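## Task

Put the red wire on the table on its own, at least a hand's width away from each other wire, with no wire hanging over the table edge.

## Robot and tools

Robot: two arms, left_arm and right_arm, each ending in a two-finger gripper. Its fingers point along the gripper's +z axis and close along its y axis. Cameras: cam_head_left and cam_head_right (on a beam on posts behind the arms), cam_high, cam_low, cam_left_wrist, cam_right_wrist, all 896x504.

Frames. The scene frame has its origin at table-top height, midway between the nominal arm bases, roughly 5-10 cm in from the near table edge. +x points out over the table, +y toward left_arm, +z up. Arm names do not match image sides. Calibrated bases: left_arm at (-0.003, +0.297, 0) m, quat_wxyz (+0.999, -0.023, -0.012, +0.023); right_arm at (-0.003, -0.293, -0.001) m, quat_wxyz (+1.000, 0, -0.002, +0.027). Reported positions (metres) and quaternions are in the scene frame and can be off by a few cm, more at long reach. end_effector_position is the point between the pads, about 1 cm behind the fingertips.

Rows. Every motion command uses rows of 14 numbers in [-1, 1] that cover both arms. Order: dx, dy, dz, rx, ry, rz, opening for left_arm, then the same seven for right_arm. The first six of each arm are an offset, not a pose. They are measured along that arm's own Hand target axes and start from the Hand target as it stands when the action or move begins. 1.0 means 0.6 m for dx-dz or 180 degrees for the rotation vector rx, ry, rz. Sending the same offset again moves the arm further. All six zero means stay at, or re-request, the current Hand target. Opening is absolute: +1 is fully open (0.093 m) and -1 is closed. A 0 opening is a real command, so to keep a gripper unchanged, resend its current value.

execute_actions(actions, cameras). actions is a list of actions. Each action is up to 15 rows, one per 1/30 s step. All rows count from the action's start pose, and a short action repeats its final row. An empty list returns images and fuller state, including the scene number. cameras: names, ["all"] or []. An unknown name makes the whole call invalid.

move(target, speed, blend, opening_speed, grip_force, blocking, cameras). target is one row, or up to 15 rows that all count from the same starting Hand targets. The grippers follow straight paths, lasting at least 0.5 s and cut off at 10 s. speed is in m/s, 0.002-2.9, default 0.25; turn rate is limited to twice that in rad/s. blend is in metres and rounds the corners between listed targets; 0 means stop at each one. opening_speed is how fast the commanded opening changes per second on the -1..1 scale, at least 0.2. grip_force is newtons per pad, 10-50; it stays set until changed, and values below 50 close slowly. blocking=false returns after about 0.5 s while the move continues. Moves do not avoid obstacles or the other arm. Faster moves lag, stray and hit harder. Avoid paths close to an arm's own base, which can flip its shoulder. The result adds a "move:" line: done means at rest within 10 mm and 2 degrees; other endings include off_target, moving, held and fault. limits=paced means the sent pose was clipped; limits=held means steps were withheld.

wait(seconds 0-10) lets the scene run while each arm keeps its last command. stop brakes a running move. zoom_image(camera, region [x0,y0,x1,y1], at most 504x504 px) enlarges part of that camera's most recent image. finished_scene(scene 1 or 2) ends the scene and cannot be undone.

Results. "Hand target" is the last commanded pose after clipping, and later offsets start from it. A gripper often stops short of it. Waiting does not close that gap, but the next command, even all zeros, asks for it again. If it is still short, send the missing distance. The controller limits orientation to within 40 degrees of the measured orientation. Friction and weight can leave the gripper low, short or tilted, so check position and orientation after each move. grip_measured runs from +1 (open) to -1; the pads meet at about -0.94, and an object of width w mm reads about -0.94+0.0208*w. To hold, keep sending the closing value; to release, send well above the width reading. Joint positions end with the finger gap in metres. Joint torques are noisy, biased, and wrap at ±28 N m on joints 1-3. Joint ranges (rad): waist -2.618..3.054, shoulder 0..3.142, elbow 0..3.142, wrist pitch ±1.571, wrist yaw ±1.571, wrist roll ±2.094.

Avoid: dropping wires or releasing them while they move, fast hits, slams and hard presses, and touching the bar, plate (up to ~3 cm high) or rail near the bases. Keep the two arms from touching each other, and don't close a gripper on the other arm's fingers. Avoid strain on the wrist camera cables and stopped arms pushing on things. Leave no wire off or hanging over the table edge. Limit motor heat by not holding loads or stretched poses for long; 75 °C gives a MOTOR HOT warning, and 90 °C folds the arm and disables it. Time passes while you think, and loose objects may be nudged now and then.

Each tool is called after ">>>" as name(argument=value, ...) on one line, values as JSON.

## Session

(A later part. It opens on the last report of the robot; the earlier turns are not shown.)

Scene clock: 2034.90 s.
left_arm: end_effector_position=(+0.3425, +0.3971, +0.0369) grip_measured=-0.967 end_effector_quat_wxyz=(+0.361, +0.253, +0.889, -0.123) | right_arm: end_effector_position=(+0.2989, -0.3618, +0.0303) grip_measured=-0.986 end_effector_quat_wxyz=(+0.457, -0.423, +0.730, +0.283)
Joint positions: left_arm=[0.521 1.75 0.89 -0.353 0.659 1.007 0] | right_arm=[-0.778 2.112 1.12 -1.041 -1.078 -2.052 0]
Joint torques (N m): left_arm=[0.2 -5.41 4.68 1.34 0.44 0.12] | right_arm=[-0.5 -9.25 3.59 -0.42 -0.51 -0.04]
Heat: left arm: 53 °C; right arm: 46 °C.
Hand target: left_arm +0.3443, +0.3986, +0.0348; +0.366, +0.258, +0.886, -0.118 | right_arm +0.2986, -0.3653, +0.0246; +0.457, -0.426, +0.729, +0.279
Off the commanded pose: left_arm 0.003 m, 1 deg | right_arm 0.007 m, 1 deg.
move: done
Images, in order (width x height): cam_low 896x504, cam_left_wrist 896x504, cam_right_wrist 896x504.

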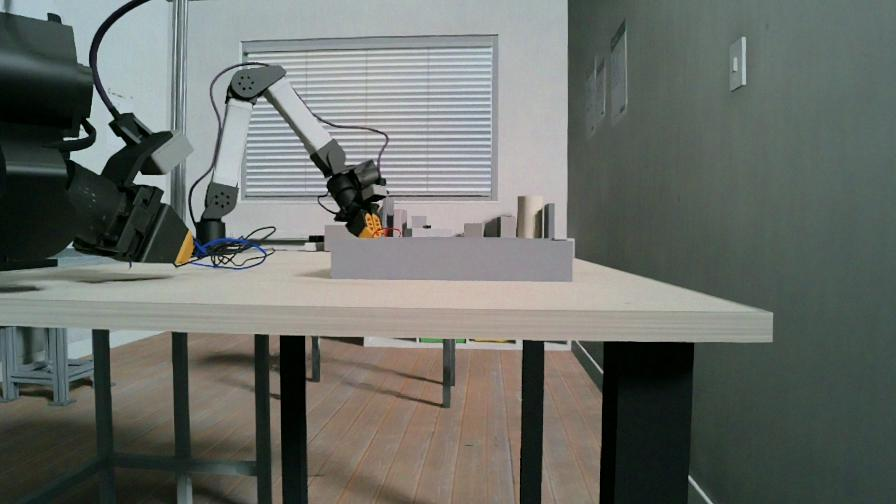

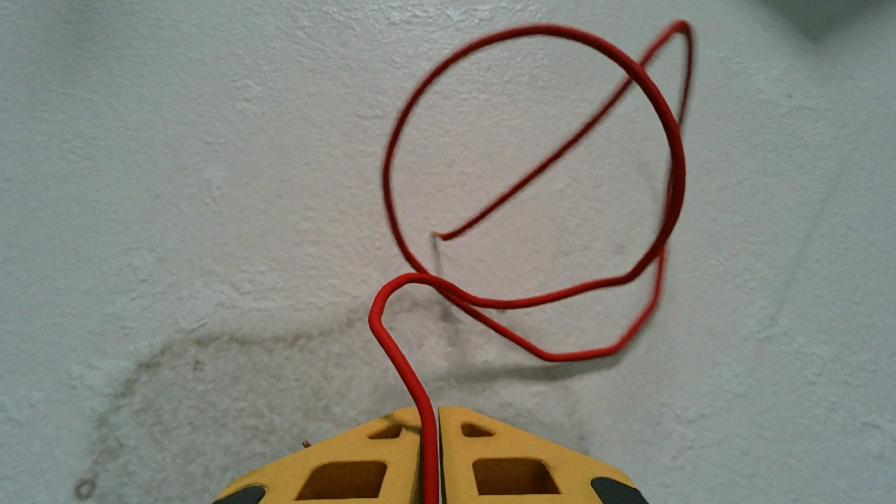

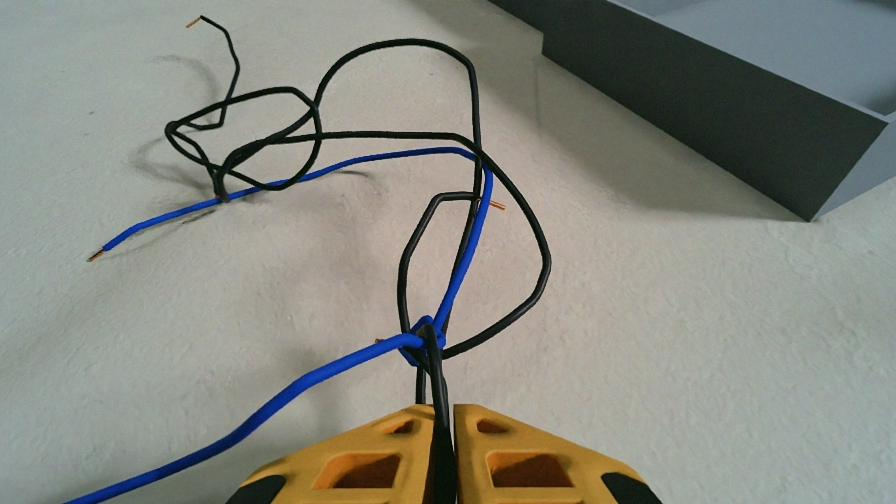

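>>> move(target=[[0.018,0,0.018,0,0,0,-1,0.008,0,0.003,0,0,0,-1],[0.018,0,0.018,0,0,0,-0.55,0.008,0,0.003,0,0,0,-0.6],[0.0,0,-0.12,0,0,0,-0.55,0.0,0,-0.12,0,0,0,-0.6]], speed=0.09, opening_speed=0.8, cameras=["cam_low","cam_left_wrist","cam_right_wrist","cam_high"])

>>> zoom_image(camera="cam_high", region=[310, 200, 650, 350])

Scene clock: 2041.97 s.
left_arm: end_effector_position=(+0.2958, +0.4220, +0.0672) grip_measured=-0.552 end_effector_quat_wxyz=(+0.346, +0.245, +0.895, -0.137) | right_arm: end_effector_position=(+0.2654, -0.4158, +0.0472) grip_measured=-0.601 end_effector_quat_wxyz=(+0.424, -0.368, +0.784, +0.266)
Joint positions: left_arm=[0.677 1.649 0.951 -0.679 0.694 1.197 0.019] | right_arm=[-0.966 2.065 1.185 -1.217 -0.952 -2.065 0.016]
Joint torques (N m): left_arm=[0.25 -8.08 7.21 0.6 0.58 0.17] | right_arm=[-0.03 -13 5.26 -0.79 -0.39 -0.01]
Heat: left arm: 52 °C; right arm: 47 °C.
Hand target: left_arm +0.3020, +0.4273, +0.0854; +0.366, +0.258, +0.886, -0.118 | right_arm +0.2678, -0.4226, +0.0552; +0.457, -0.426, +0.729, +0.279
Off the commanded pose: left_arm 0.020 m, 4 deg | right_arm 0.011 m, 10 deg.
joint sent to its limit (right arm) — joint 6 (wrist roll), lower limit. The joint targets are off in orientation, not in position.
move: off_target (left_arm, right_arm)
Images, in order (width x height): cam_high 896x504, cam_low 896x504, cam_left_wrist 896x504, cam_right_wrist 896x504.

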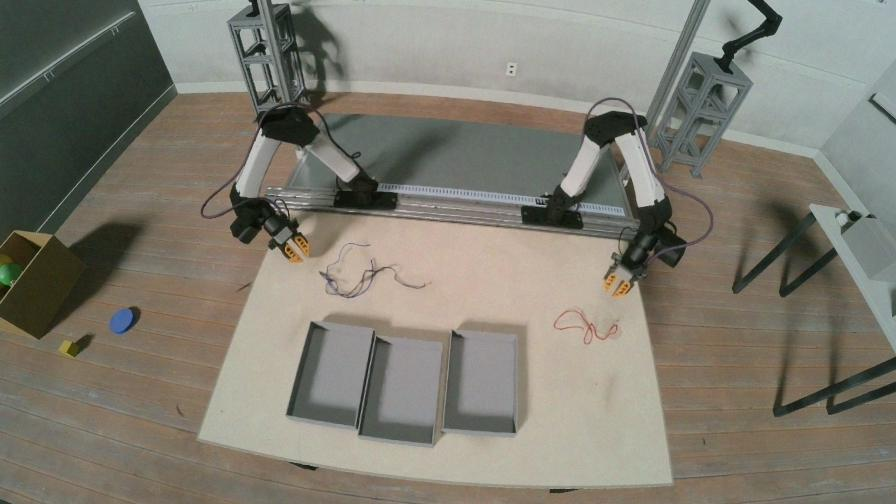

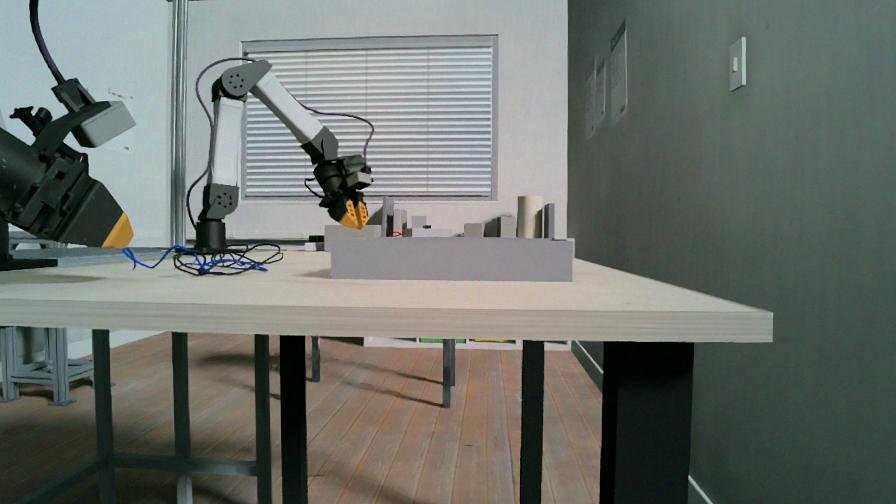

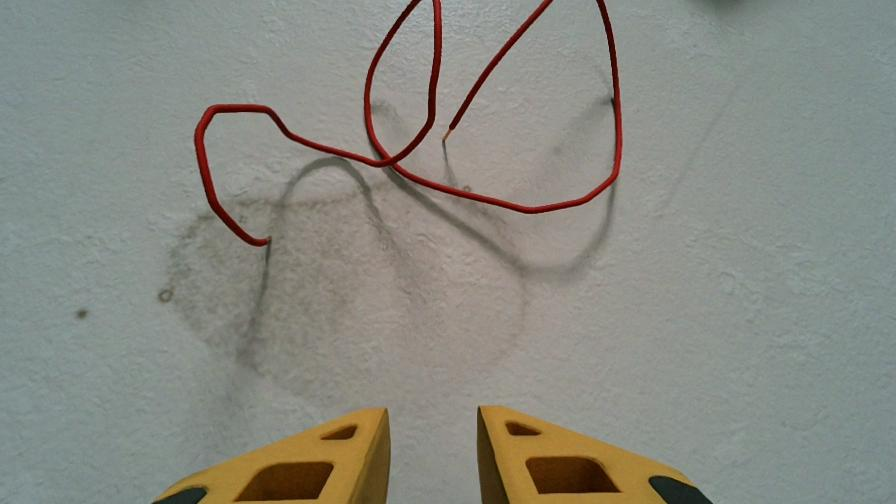

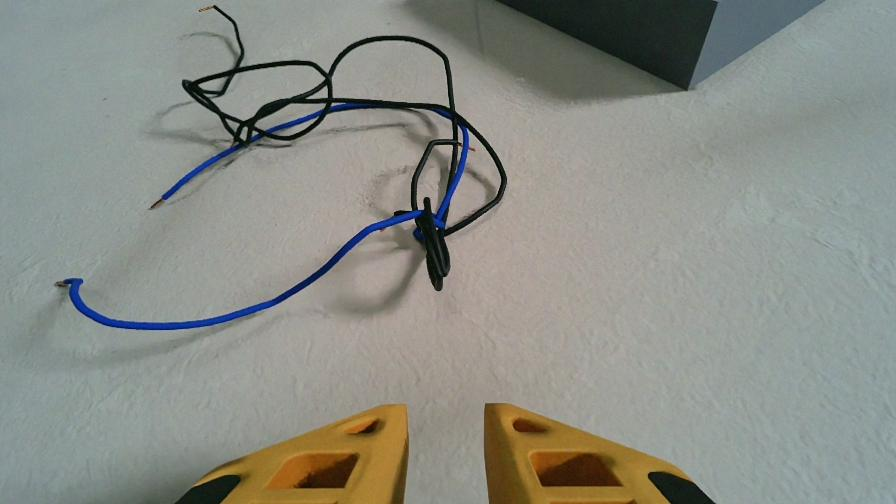

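Scaled by 1.482 from the camera's 896x504 image, which has a finer 1280x720 frame.

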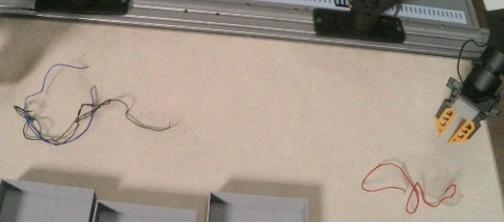

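Red lies alone, far from the other wires, and the grippers are clear of it.

>>> finished_scene(scene=2)

The scene is finished: the task was done.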